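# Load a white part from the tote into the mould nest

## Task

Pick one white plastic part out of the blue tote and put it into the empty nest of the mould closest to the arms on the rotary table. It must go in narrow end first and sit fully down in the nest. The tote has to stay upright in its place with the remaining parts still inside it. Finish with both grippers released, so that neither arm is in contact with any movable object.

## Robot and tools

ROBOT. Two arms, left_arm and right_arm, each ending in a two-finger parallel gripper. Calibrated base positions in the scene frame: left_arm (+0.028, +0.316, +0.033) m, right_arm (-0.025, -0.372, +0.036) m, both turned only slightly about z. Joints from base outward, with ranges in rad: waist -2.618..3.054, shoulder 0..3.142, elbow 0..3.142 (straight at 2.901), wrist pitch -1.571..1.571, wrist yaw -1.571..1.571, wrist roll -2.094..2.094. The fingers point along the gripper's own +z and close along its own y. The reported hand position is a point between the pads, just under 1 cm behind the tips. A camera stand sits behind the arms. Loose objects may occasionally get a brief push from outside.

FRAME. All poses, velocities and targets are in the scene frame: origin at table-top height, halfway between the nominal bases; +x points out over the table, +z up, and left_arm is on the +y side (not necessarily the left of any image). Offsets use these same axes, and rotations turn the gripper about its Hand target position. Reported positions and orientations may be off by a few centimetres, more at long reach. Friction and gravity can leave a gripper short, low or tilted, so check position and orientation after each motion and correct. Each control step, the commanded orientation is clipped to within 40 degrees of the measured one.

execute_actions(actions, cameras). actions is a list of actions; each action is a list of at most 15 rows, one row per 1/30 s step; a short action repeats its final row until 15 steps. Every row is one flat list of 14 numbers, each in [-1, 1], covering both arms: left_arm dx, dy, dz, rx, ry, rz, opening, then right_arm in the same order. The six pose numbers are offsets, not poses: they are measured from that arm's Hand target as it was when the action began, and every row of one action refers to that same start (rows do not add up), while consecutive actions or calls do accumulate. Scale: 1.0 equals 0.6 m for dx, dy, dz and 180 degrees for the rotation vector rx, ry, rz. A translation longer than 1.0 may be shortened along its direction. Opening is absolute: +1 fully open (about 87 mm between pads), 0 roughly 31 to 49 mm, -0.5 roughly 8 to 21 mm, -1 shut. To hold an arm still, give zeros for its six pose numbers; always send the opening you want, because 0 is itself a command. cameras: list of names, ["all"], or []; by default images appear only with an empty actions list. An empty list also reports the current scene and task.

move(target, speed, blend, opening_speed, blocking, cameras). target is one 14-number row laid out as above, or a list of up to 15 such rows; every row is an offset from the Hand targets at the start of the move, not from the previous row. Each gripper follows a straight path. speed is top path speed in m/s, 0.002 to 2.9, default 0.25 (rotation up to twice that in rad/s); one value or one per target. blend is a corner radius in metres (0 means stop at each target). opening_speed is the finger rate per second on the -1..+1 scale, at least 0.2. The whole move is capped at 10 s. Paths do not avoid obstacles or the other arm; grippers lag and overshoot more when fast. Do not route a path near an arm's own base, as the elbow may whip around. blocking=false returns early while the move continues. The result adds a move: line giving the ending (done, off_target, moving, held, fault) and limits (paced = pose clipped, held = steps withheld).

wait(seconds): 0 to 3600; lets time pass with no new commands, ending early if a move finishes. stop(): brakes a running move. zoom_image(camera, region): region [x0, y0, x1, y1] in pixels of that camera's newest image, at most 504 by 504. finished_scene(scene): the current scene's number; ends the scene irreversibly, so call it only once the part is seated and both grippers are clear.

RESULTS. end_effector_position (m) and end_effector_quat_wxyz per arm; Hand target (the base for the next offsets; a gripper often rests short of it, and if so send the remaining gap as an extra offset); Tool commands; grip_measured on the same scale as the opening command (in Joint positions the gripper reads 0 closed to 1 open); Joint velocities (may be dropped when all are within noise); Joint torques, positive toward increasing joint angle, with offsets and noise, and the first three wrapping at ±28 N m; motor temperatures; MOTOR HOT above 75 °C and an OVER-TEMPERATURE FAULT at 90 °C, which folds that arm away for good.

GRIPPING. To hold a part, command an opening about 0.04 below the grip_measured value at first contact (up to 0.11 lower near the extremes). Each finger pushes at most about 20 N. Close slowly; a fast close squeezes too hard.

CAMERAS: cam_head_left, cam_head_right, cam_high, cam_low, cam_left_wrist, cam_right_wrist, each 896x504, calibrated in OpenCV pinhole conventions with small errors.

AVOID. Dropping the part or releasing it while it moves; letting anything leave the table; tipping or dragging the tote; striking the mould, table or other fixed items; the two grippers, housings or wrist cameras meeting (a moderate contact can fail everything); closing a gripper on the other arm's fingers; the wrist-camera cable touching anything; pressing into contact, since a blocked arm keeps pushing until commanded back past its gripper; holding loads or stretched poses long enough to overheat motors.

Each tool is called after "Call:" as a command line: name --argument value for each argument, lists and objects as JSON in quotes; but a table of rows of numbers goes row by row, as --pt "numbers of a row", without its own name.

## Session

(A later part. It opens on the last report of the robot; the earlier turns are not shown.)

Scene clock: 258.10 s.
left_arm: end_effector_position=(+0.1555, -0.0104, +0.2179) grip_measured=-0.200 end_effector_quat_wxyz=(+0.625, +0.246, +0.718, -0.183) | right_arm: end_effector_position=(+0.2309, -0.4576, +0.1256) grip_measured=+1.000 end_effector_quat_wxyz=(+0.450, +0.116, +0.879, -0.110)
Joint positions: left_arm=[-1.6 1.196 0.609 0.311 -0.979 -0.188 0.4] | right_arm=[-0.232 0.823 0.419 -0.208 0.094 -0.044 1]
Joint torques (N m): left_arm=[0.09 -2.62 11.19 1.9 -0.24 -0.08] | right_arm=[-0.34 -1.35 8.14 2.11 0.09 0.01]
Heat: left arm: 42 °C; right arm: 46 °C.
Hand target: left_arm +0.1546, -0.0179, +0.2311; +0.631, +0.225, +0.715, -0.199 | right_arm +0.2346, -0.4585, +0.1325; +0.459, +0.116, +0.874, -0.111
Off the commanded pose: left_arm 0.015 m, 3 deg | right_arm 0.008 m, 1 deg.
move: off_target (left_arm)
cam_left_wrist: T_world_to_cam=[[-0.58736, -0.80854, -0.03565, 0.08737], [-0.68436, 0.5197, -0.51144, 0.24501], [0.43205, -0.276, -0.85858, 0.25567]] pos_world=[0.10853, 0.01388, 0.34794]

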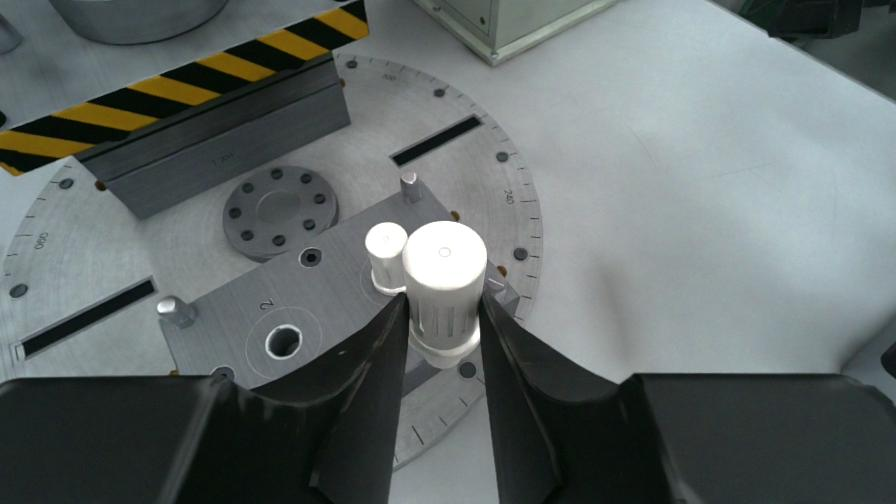

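Call:
move --pt "0.125 0.128 -0.01 -0.012 -0.0173 0 -0.7 0 0 0 0 0 0 1" --pt "0.125 0.128 -0.085 -0.012 -0.0173 0 -0.7 0 0 0 0 0 0 1" --speed '[0.25,0.12]' --blend '[0.01,0]' --cameras '["cam_left_wrist","cam_head_right","cam_head_left","cam_high"]'

Call:
zoom_image --camera "cam_head_right" --region '[380, 220, 540, 340]'

Call:
zoom_image --camera "cam_left_wrist" --region '[320, 200, 580, 400]'

Scene clock: 291.07 s.
left_arm: end_effector_position=(+0.2287, +0.0590, +0.1813) grip_measured=-0.200 end_effector_quat_wxyz=(+0.653, +0.216, +0.697, -0.204) | right_arm: end_effector_position=(+0.2309, -0.4576, +0.1256) grip_measured=+1.000 end_effector_quat_wxyz=(+0.450, +0.116, +0.879, -0.110)
Joint positions: left_arm=[-1.202 1.011 0.232 0.699 -0.61 -0.047 0.4] | right_arm=[-0.232 0.823 0.419 -0.208 0.094 -0.044 1]
Joint torques (N m): left_arm=[1.35 -1.25 6.98 2.12 0.21 0.08] | right_arm=[-0.32 -1.26 8.21 2.13 0.09 0.03]
Heat: left arm: 44 °C; right arm: 47 °C.
Hand target: left_arm +0.2296, +0.0589, +0.1802; +0.655, +0.219, +0.694, -0.206 | right_arm +0.2346, -0.4585, +0.1325; +0.459, +0.116, +0.874, -0.111
Off the commanded pose: left_arm 0.001 m, 1 deg | right_arm 0.008 m, 1 deg.
move: done
cam_left_wrist: T_world_to_cam=[[-0.57334, -0.81927, 0.00825, 0.17457], [-0.66728, 0.46109, -0.58492, 0.25325], [0.47541, -0.34087, -0.81105, 0.19692]] pos_world=[0.17546, 0.09337, 0.3064]
Images, in order (width x height): cam_head_left 896x504, cam_head_right 896x504, cam_high 896x504, cam_left_wrist 896x504.

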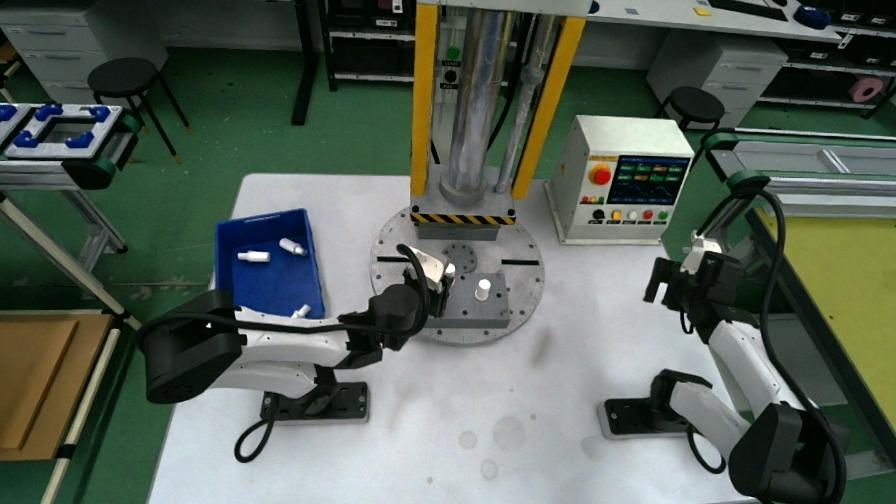

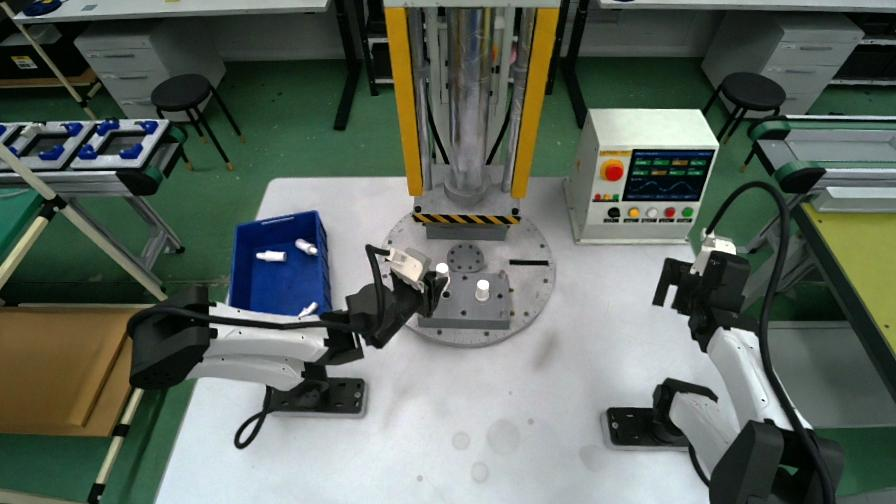

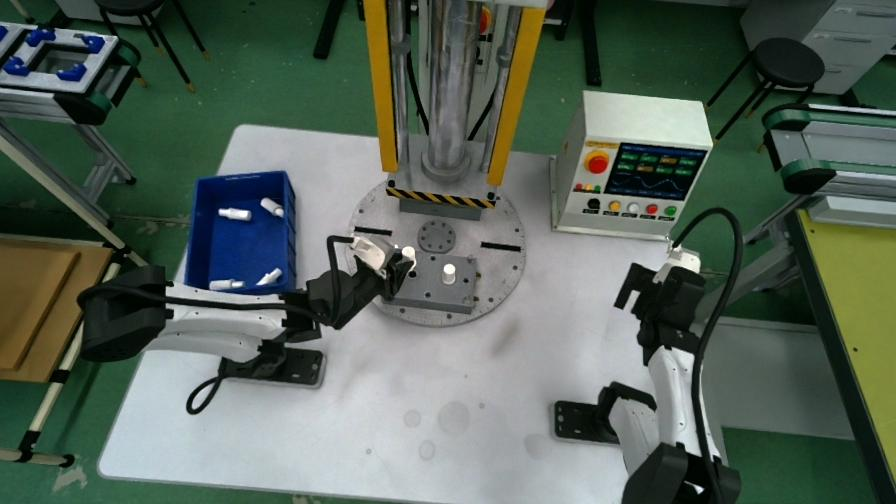

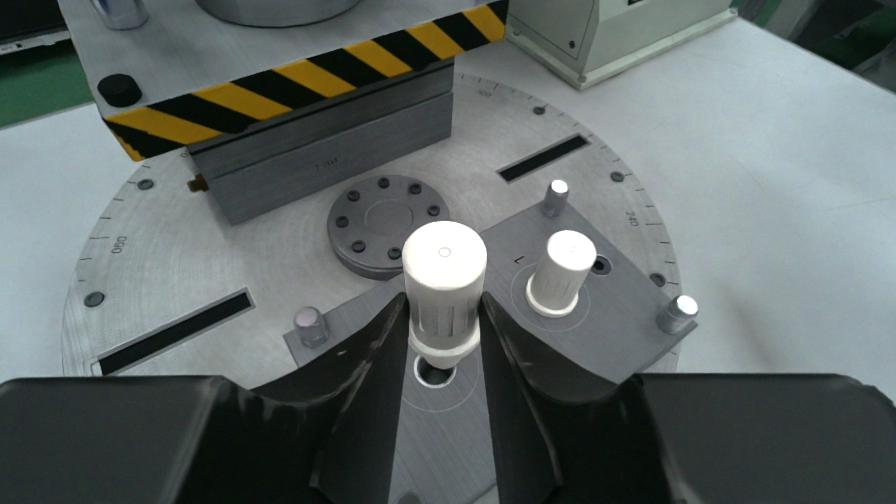

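Scaled by 3.150 from the camera's image (finer frame: 1280x720).

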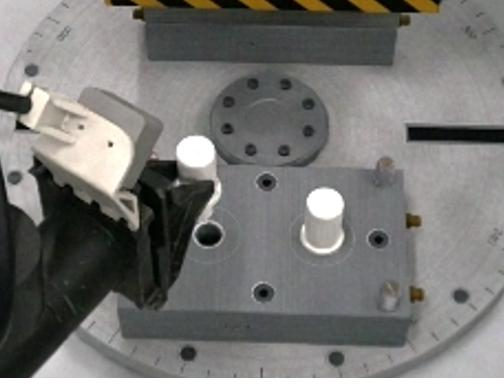

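Scaled by 1.938 from the camera's image (finer frame: 1280x720).

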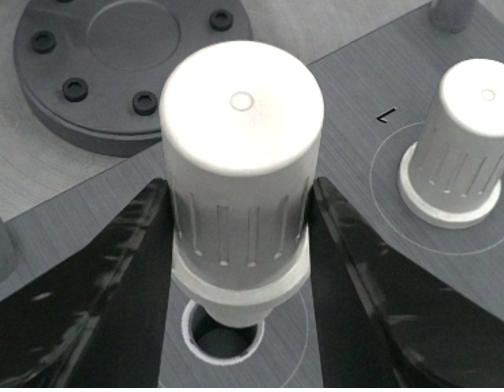

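Call:
move --target '[0.0037,0.0052,-0.012,0,0,0,-0.7,0,0,0,0,0,0,1]' --speed 0.1 --cameras '["cam_left_wrist","cam_head_right","cam_high"]'

Call:
zoom_image --camera "cam_head_right" --region '[420, 250, 500, 310]'

Call:
zoom_image --camera "cam_left_wrist" --region '[370, 310, 510, 410]'

Call:
zoom_image --camera "cam_high" --region '[380, 230, 460, 290]'

Scene clock: 309.90 s.
left_arm: end_effector_position=(+0.2311, +0.0619, +0.1741) grip_measured=-0.200 end_effector_quat_wxyz=(+0.653, +0.216, +0.697, -0.204) | right_arm: end_effector_position=(+0.2309, -0.4576, +0.1256) grip_measured=+1.000 end_effector_quat_wxyz=(+0.450, +0.116, +0.879, -0.110)
Joint positions: left_arm=[-1.183 1.031 0.204 0.748 -0.591 -0.046 0.4] | right_arm=[-0.232 0.823 0.419 -0.208 0.094 -0.044 1]
Joint torques (N m): left_arm=[1.37 -1.22 6.76 2.09 0.21 0.09] | right_arm=[-0.44 -1.35 8.21 2.13 0.08 0.02]
Heat: left arm: 44 °C; right arm: 47 °C.
Hand target: left_arm +0.2318, +0.0620, +0.1729; +0.655, +0.219, +0.694, -0.206 | right_arm +0.2346, -0.4585, +0.1325; +0.459, +0.116, +0.874, -0.111
Off the commanded pose: left_arm 0.001 m, 1 deg | right_arm 0.008 m, 1 deg.
move: done
cam_left_wrist: T_world_to_cam=[[-0.57303, -0.81949, 0.00862, 0.17832], [-0.66753, 0.46062, -0.585, 0.24937], [0.47543, -0.34098, -0.81098, 0.19095]] pos_world=[0.17786, 0.09637, 0.2992]
Images, in order (width x height): cam_head_right 896x504, cam_high 896x504, cam_left_wrist 896x504.

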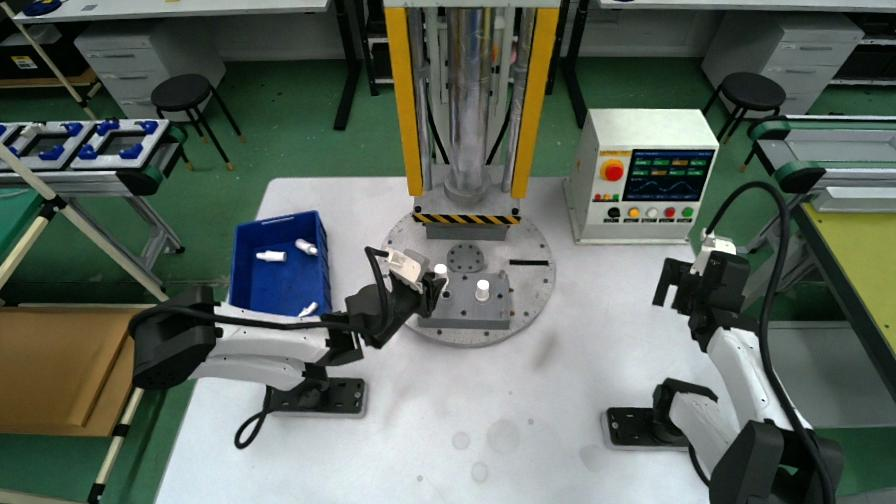

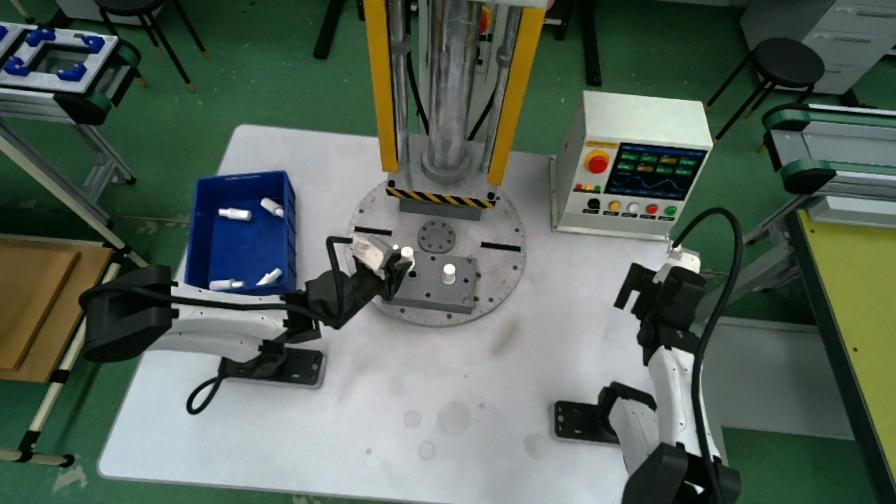

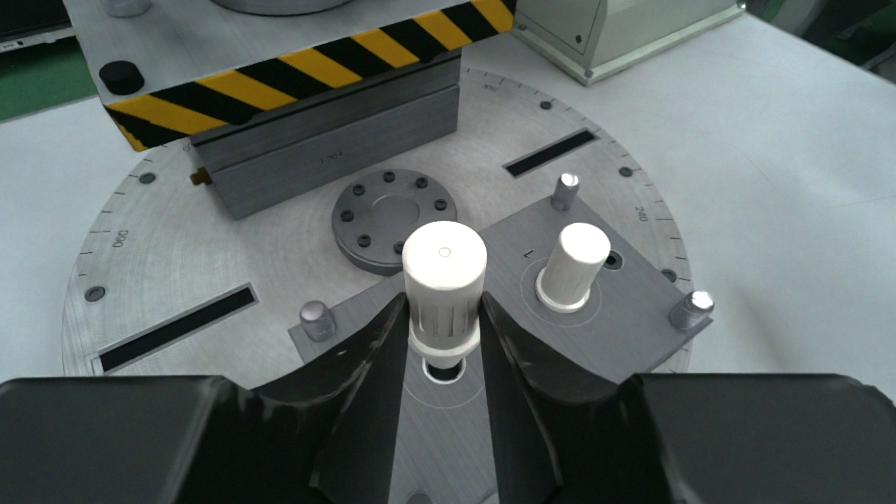

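Scaled by 6.300 from the camera's image (finer frame: 1280x720).

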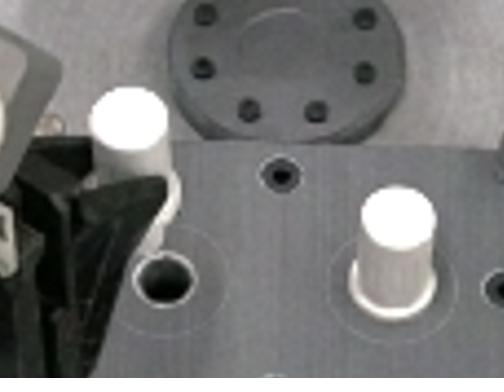

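Scaled by 3.600 from the camera's image (finer frame: 1280x720).

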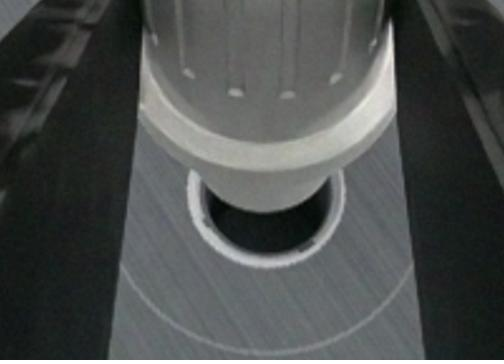

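Scaled by 6.300 from the camera's image (finer frame: 1280x720).

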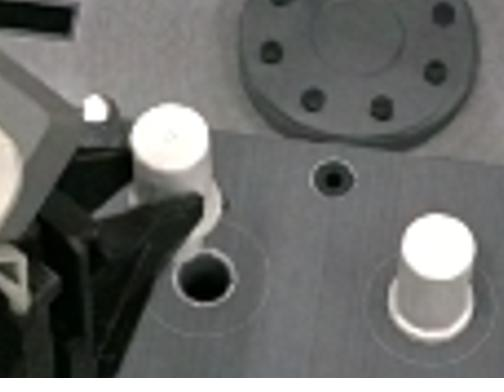

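Call:
wait --seconds 0 --cameras '["cam_head_left","cam_head_right","cam_low"]'

Call:
zoom_image --camera "cam_head_left" --region '[420, 250, 500, 310]'

Call:
zoom_image --camera "cam_low" --region '[390, 230, 470, 300]'

Scene clock: 349.17 s.
left_arm: end_effector_position=(+0.2311, +0.0619, +0.1742) grip_measured=-0.200 end_effector_quat_wxyz=(+0.653, +0.216, +0.697, -0.204) | right_arm: end_effector_position=(+0.2309, -0.4576, +0.1256) grip_measured=+1.000 end_effector_quat_wxyz=(+0.450, +0.116, +0.879, -0.110)
Joint positions: left_arm=[-1.183 1.031 0.204 0.749 -0.591 -0.046 0.4] | right_arm=[-0.232 0.823 0.419 -0.208 0.094 -0.044 1]
Joint torques (N m): left_arm=[1.36 -1.25 6.76 2.07 0.22 0.09] | right_arm=[-0.34 -1.25 8.17 2.13 0.07 0.01]
Motor temperatures (°C): left_arm=[29 31 43 39 27 29 30] | right_arm=[30 35 48 42 27 28 31]
Heat: left arm: 43 °C; right arm: 48 °C.
Hand target: left_arm +0.2318, +0.0620, +0.1729; +0.655, +0.219, +0.694, -0.206 | right_arm +0.2346, -0.4585, +0.1325; +0.459, +0.116, +0.874, -0.111
Tool commands: left_gripper/opening=-0.7 right_gripper/opening=+1.0
Off the commanded pose: left_arm 0.001 m, 1 deg | right_arm 0.008 m, 1 deg.

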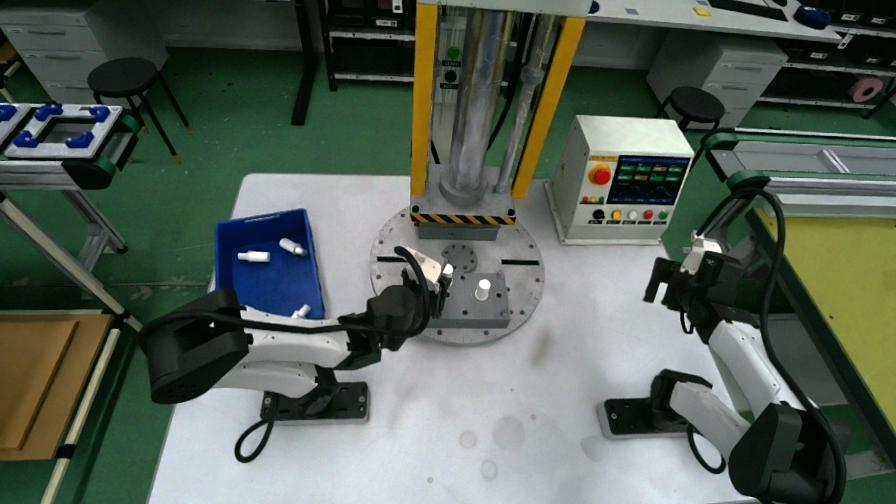

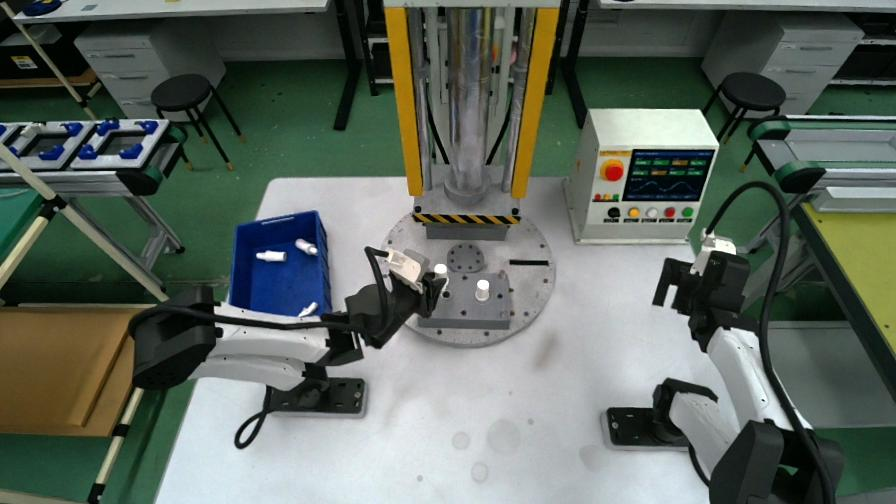

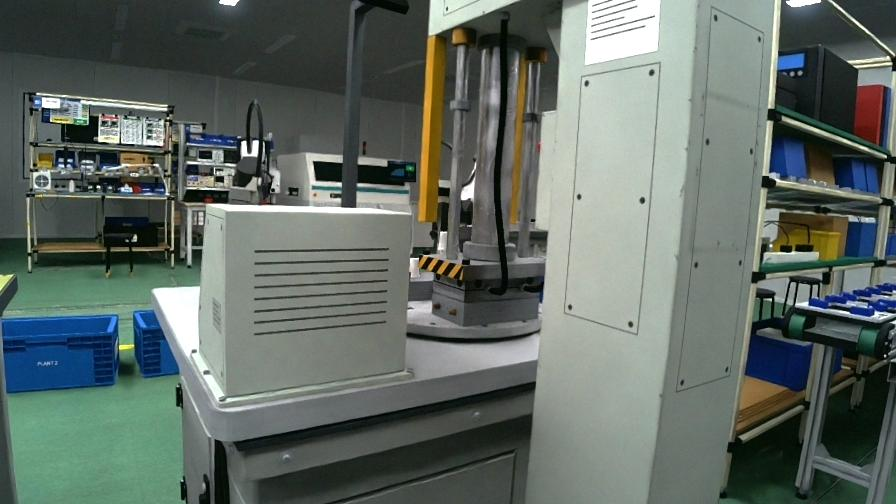

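Scaled by 6.300 from the camera's image (finer frame: 1280x720).

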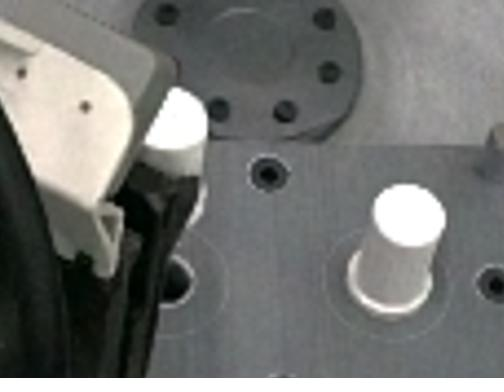

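Scaled by 6.300 from the camera's image (finer frame: 1280x720).

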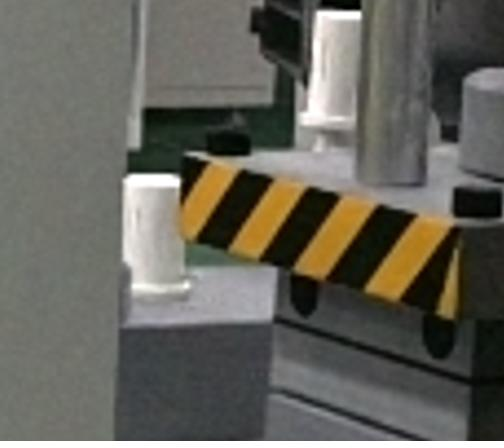

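Call:
move --pt "0.0163 -0.0115 -0.035 0 0 0 -0.7 0 0 0 0 0 0 1" --speed 0.1 --cameras '["cam_left_wrist","cam_head_right","cam_high","cam_low"]'

Call:
zoom_image --camera "cam_head_right" --region '[420, 250, 500, 310]'

Call:
zoom_image --camera "cam_left_wrist" --region '[370, 310, 510, 410]'

Call:
zoom_image --camera "cam_low" --region '[390, 230, 470, 300]'

Call:
zoom_image --camera "cam_high" --region '[380, 230, 460, 290]'

Scene clock: 369.80 s.
left_arm: end_effector_position=(+0.2409, +0.0549, +0.1520) grip_measured=-0.200 end_effector_quat_wxyz=(+0.652, +0.217, +0.698, -0.203) | right_arm: end_effector_position=(+0.2309, -0.4576, +0.1256) grip_measured=+1.000 end_effector_quat_wxyz=(+0.450, +0.116, +0.879, -0.110)
Joint positions: left_arm=[-1.147 1.23 0.176 0.974 -0.555 -0.042 0.4] | right_arm=[-0.232 0.823 0.419 -0.208 0.094 -0.044 1]
Joint torques (N m): left_arm=[1.36 -1.87 5.94 2.11 0.22 0.08] | right_arm=[-0.29 -1.22 8.16 2.12 0.08 0]
Heat: left arm: 43 °C; right arm: 48 °C.
Hand target: left_arm +0.2415, +0.0551, +0.1518; +0.654, +0.219, +0.694, -0.206 | right_arm +0.2346, -0.4585, +0.1325; +0.459, +0.116, +0.874, -0.111
Off the commanded pose: left_arm 0.001 m, 1 deg | right_arm 0.008 m, 1 deg.
move: done
cam_left_wrist: T_world_to_cam=[[-0.57283, -0.81965, 0.00678, 0.17858], [-0.66842, 0.46232, -0.58264, 0.24603], [0.47443, -0.33829, -0.8127, 0.1663]] pos_world=[0.18786, 0.08888, 0.27729]
Images, in order (width x height): cam_head_right 896x504, cam_high 896x504, cam_low 896x504, cam_left_wrist 896x504.

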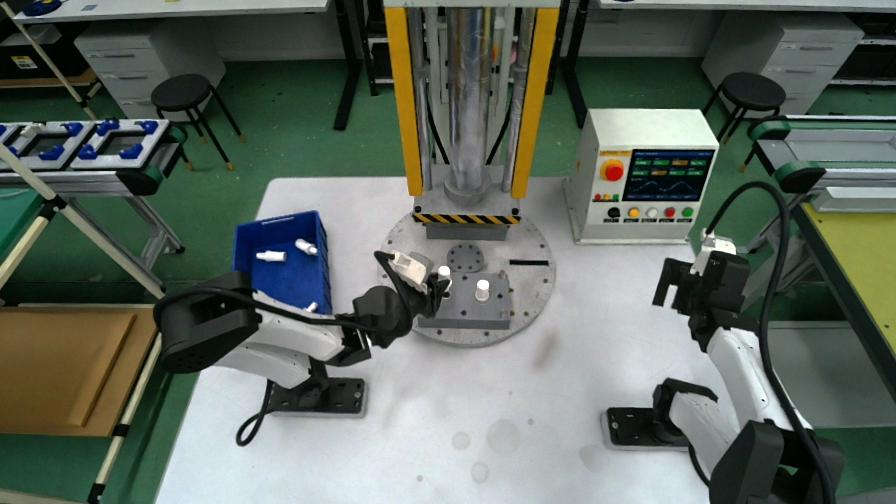

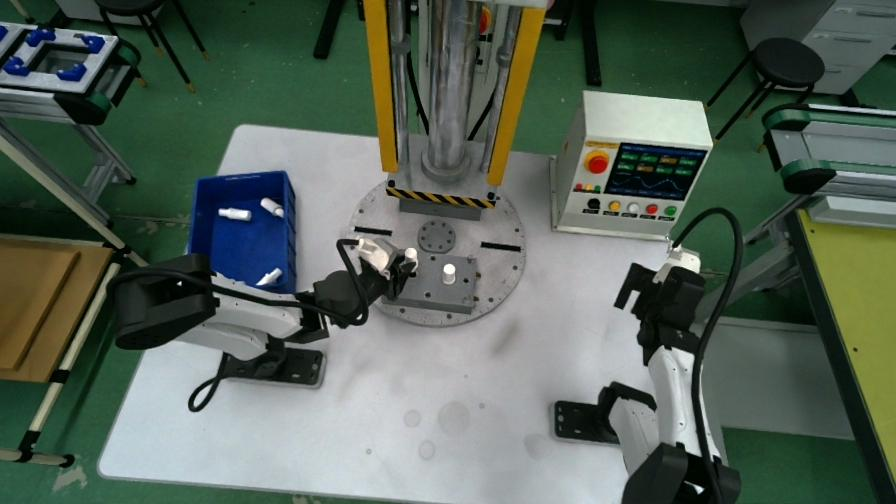

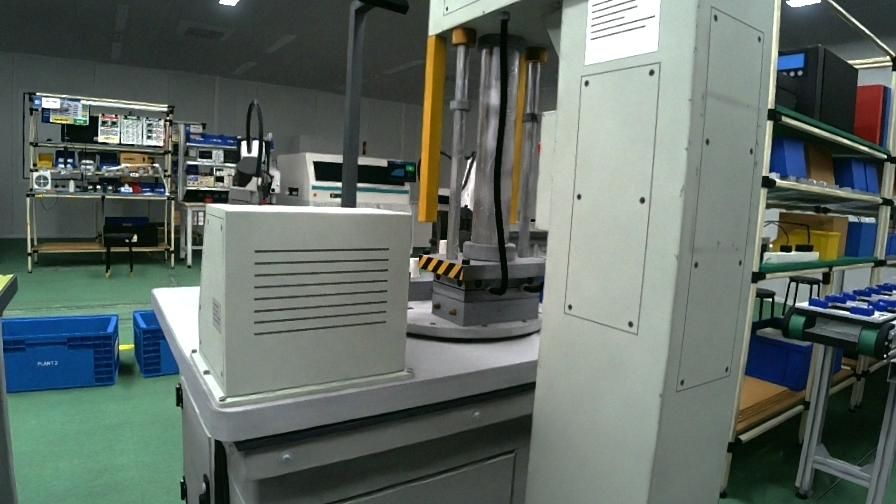

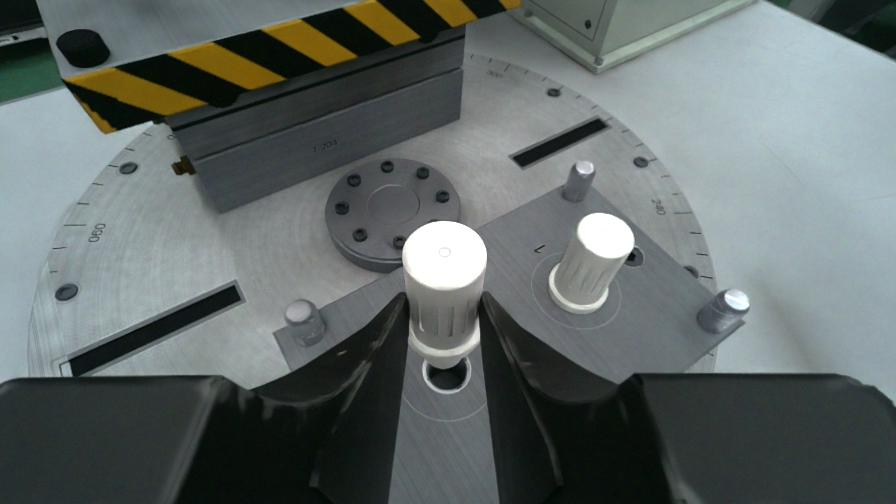

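Scaled by 6.300 from the camera's image (finer frame: 1280x720).

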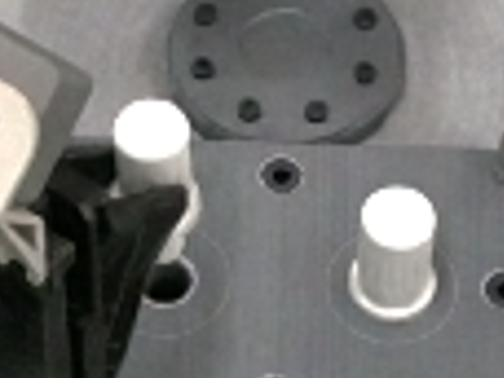

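Scaled by 3.600 from the camera's image (finer frame: 1280x720).

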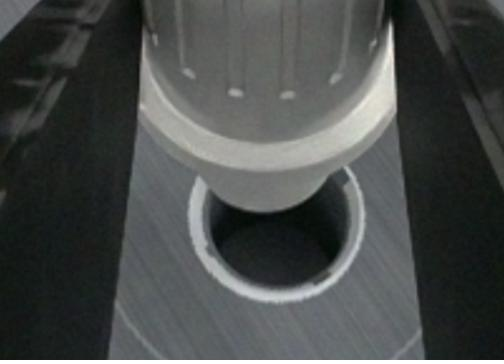

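Scaled by 6.300 from the camera's image (finer frame: 1280x720).

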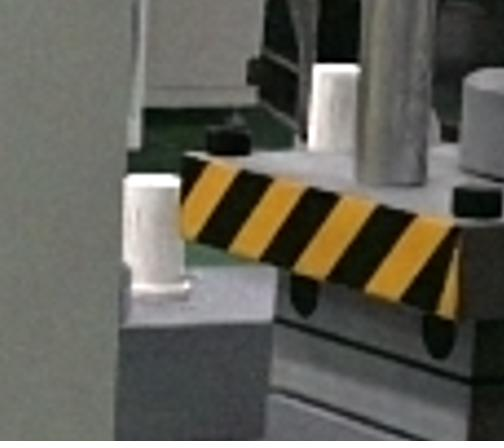

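Scaled by 6.300 from the camera's image (finer frame: 1280x720).

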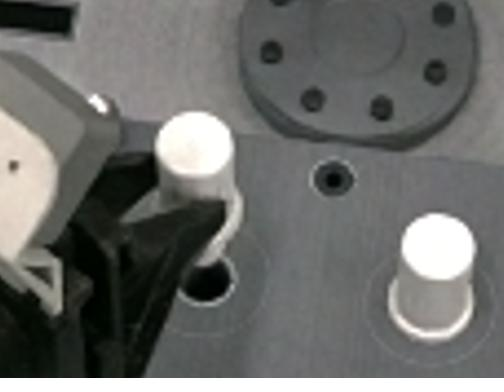

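Call:
move --pt "-0.0028 -0.0018 -0.022 0 0 0 -0.7 0 0 0 0 0 0 1" --speed 0.06 --cameras '["cam_left_wrist","cam_head_right","cam_high","cam_low"]'

Call:
zoom_image --camera "cam_head_right" --region '[420, 250, 500, 310]'

Call:
zoom_image --camera "cam_left_wrist" --region '[370, 310, 510, 410]'

Call:
zoom_image --camera "cam_low" --region '[390, 230, 470, 300]'

Call:
zoom_image --camera "cam_high" --region '[380, 230, 460, 290]'

Scene clock: 403.20 s.
left_arm: end_effector_position=(+0.2409, +0.0550, +0.1365) grip_measured=-0.200 end_effector_quat_wxyz=(+0.649, +0.220, +0.700, -0.200) | right_arm: end_effector_position=(+0.2309, -0.4576, +0.1256) grip_measured=+1.000 end_effector_quat_wxyz=(+0.450, +0.116, +0.879, -0.110)
Joint positions: left_arm=[-1.147 1.332 0.147 1.094 -0.555 -0.042 0.4] | right_arm=[-0.232 0.823 0.419 -0.208 0.094 -0.044 1]
Joint torques (N m): left_arm=[0.51 -2.1 5.33 2.23 0.11 0.07] | right_arm=[-0.29 -1.37 8.18 2.13 0.1 -0.01]
Heat: left arm: 43 °C; right arm: 48 °C.
Hand target: left_arm +0.2399, +0.0540, +0.1387; +0.655, +0.219, +0.694, -0.206 | right_arm +0.2346, -0.4585, +0.1325; +0.459, +0.116, +0.874, -0.111
Off the commanded pose: left_arm 0.002 m, 1 deg | right_arm 0.008 m, 1 deg.
move: done
cam_left_wrist: T_world_to_cam=[[-0.57278, -0.81971, 0.0014, 0.1795], [-0.67077, 0.46772, -0.57559, 0.23626], [0.47116, -0.33063, -0.81774, 0.15483]] pos_world=[0.18834, 0.08782, 0.26235]
Images, in order (width x height): cam_head_right 896x504, cam_high 896x504, cam_low 896x504, cam_left_wrist 896x504.

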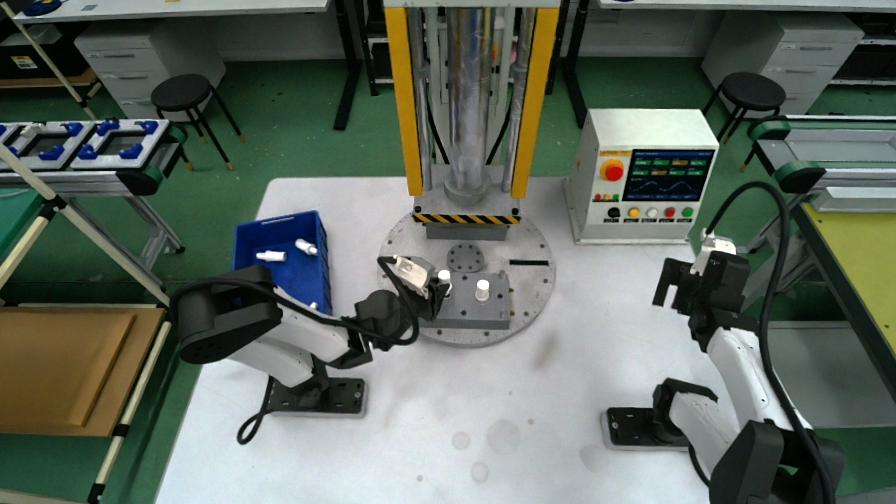

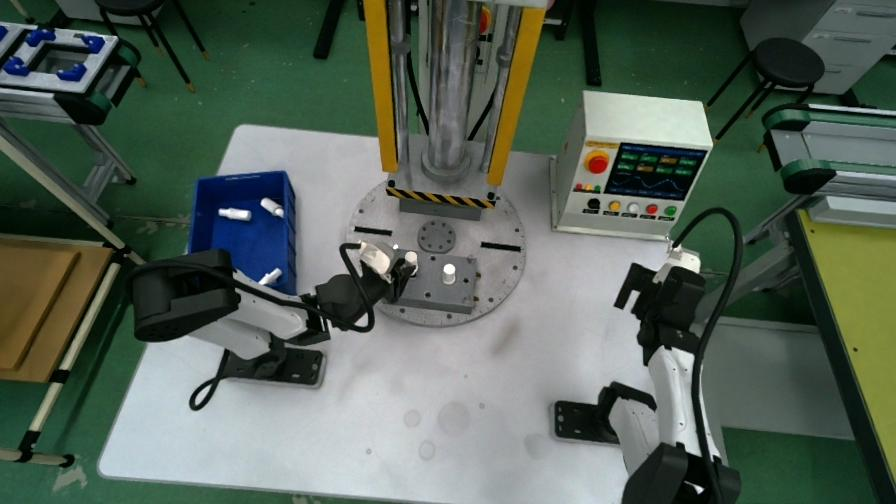

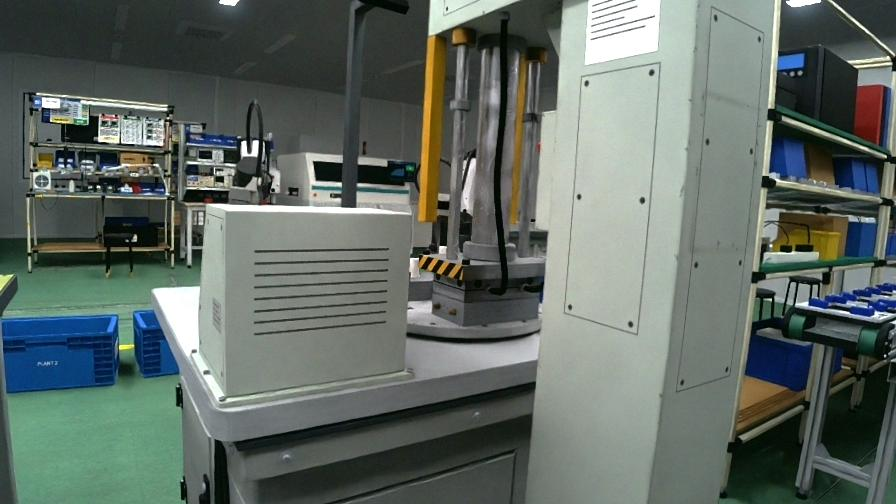

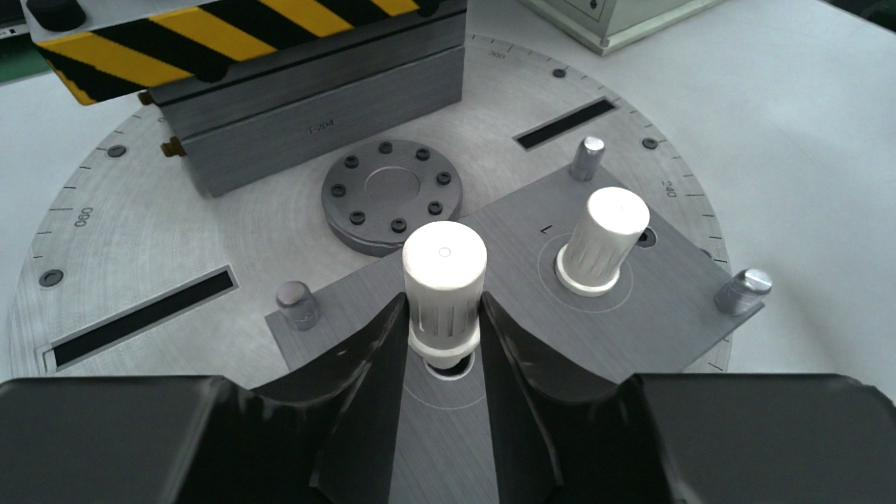

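Scaled by 6.300 from the camera's image (finer frame: 1280x720).

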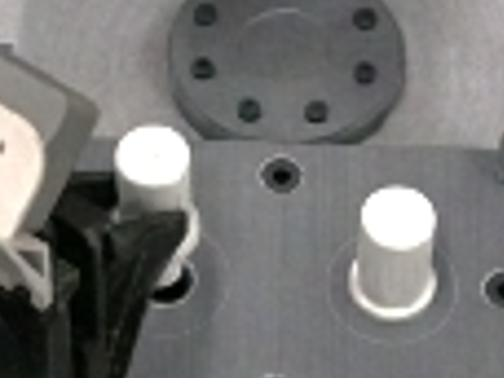

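Scaled by 3.600 from the camera's image (finer frame: 1280x720).

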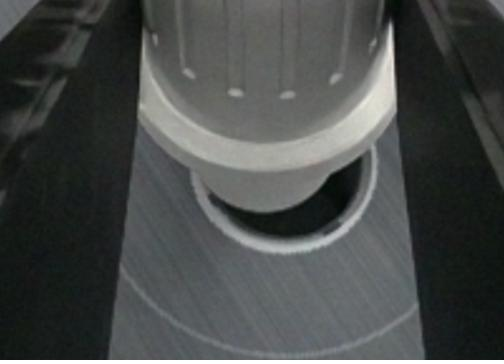

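Scaled by 6.300 from the camera's image (finer frame: 1280x720).

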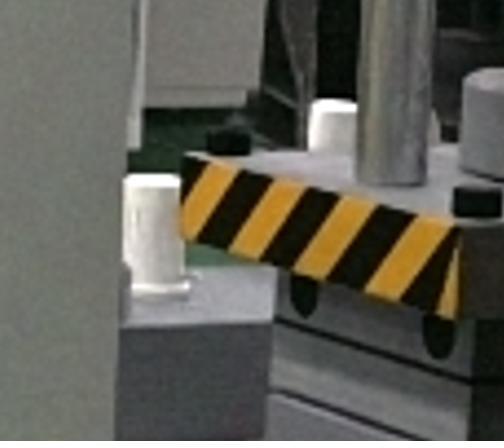

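Scaled by 6.300 from the camera's image (finer frame: 1280x720).

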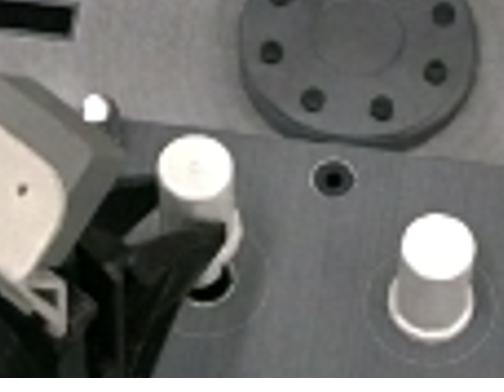

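Call:
move --pt "-0.0033 -0.0045 -0.002 0 0.003 0 -0.7 0 0 0 0 0 0 1" --speed 0.06 --cameras '["cam_left_wrist","cam_low"]'

Call:
zoom_image --camera "cam_left_wrist" --region '[370, 310, 510, 410]'

Scene clock: 414.57 s.
left_arm: end_effector_position=(+0.2388, +0.0533, +0.1347) grip_measured=-0.200 end_effector_quat_wxyz=(+0.647, +0.224, +0.701, -0.201) | right_arm: end_effector_position=(+0.2309, -0.4576, +0.1256) grip_measured=+1.000 end_effector_quat_wxyz=(+0.450, +0.116, +0.879, -0.110)
Joint positions: left_arm=[-1.155 1.338 0.147 1.094 -0.555 -0.042 0.4] | right_arm=[-0.232 0.823 0.419 -0.208 0.094 -0.044 1]
Joint torques (N m): left_arm=[0.06 -2.15 6.05 2.1 -0.03 -0.04] | right_arm=[-0.32 -1.22 8.35 2.13 0.1 0.01]
Heat: left arm: 42 °C; right arm: 48 °C.
Hand target: left_arm +0.2379, +0.0513, +0.1375; +0.651, +0.218, +0.697, -0.207 | right_arm +0.2346, -0.4585, +0.1325; +0.459, +0.116, +0.874, -0.111
Off the commanded pose: left_arm 0.004 m, 1 deg | right_arm 0.008 m, 1 deg.
move: done
cam_left_wrist: T_world_to_cam=[[-0.57936, -0.81507, -0.00157, 0.17861], [-0.66828, 0.47612, -0.57158, 0.23295], [0.46663, -0.3301, -0.82054, 0.15526]] pos_world=[0.18671, 0.08592, 0.26083]
Images, in order (width x height): cam_low 896x504, cam_left_wrist 896x504.

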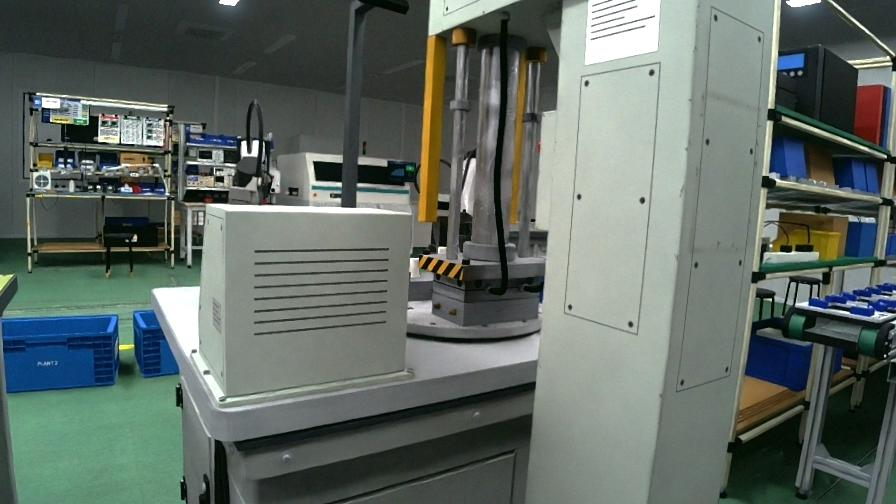

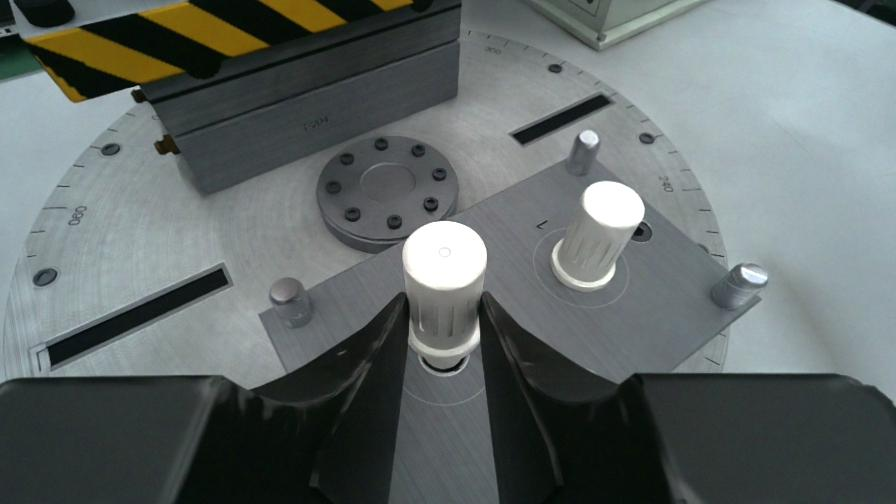

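Scaled by 3.600 from the camera's image (finer frame: 1280x720).

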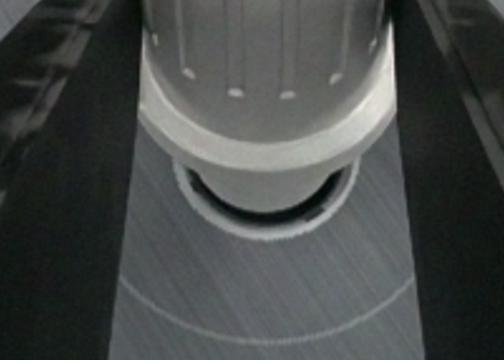

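Call:
move --pt "0.0035 -0.0012 -0.024 0 0 0 -0.7 0 0 0 0 0 0 1" --speed 0.05 --cameras '["cam_left_wrist","cam_low"]'

Call:
zoom_image --camera "cam_left_wrist" --region '[370, 310, 510, 410]'

Call:
zoom_image --camera "cam_low" --region '[390, 230, 470, 300]'

Scene clock: 428.47 s.
left_arm: end_effector_position=(+0.2395, +0.0516, +0.1171) grip_measured=-0.200 end_effector_quat_wxyz=(+0.642, +0.230, +0.706, -0.194) | right_arm: end_effector_position=(+0.2309, -0.4576, +0.1256) grip_measured=+1.000 end_effector_quat_wxyz=(+0.450, +0.116, +0.879, -0.110)
Joint positions: left_arm=[-1.155 1.465 0.136 1.209 -0.555 -0.042 0.4] | right_arm=[-0.232 0.823 0.419 -0.208 0.094 -0.044 1]
Joint torques (N m): left_arm=[0.81 -2.5 4.52 2.42 0.07 -0.05] | right_arm=[-0.4 -1.26 8.23 2.14 0.1 -0.02]
Heat: left arm: 42 °C; right arm: 49 °C.
Hand target: left_arm +0.2400, +0.0507, +0.1230; +0.651, +0.218, +0.697, -0.207 | right_arm +0.2346, -0.4585, +0.1325; +0.459, +0.116, +0.874, -0.111
Off the commanded pose: left_arm 0.006 m, 3 deg | right_arm 0.008 m, 1 deg.
move: off_target (left_arm)
cam_left_wrist: T_world_to_cam=[[-0.57939, -0.81494, -0.01372, 0.17909], [-0.67346, 0.48815, -0.55513, 0.22292], [0.45909, -0.31239, -0.83165, 0.14205]] pos_world=[0.18867, 0.08151, 0.24435]
Images, in order (width x height): cam_low 896x504, cam_left_wrist 896x504.

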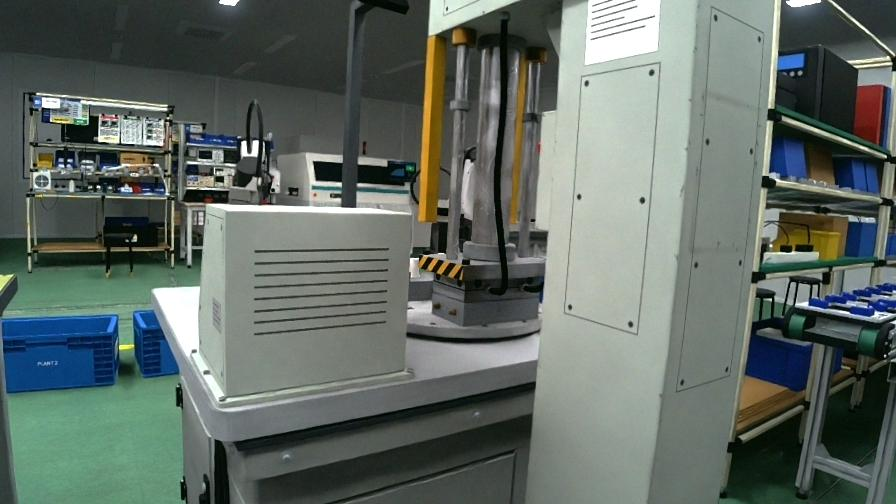

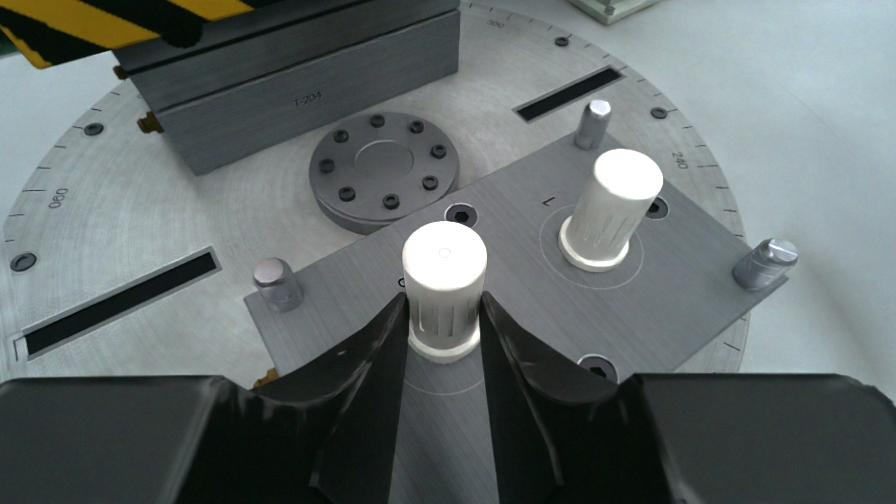

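Scaled by 3.600 from the camera's image (finer frame: 1280x720).

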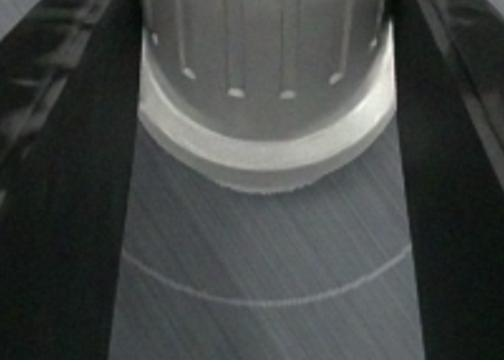

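Scaled by 6.300 from the camera's image (finer frame: 1280x720).

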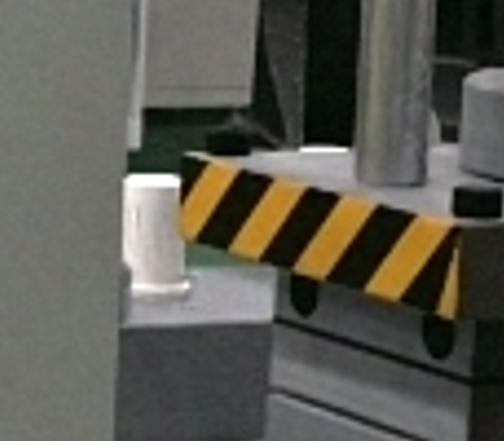

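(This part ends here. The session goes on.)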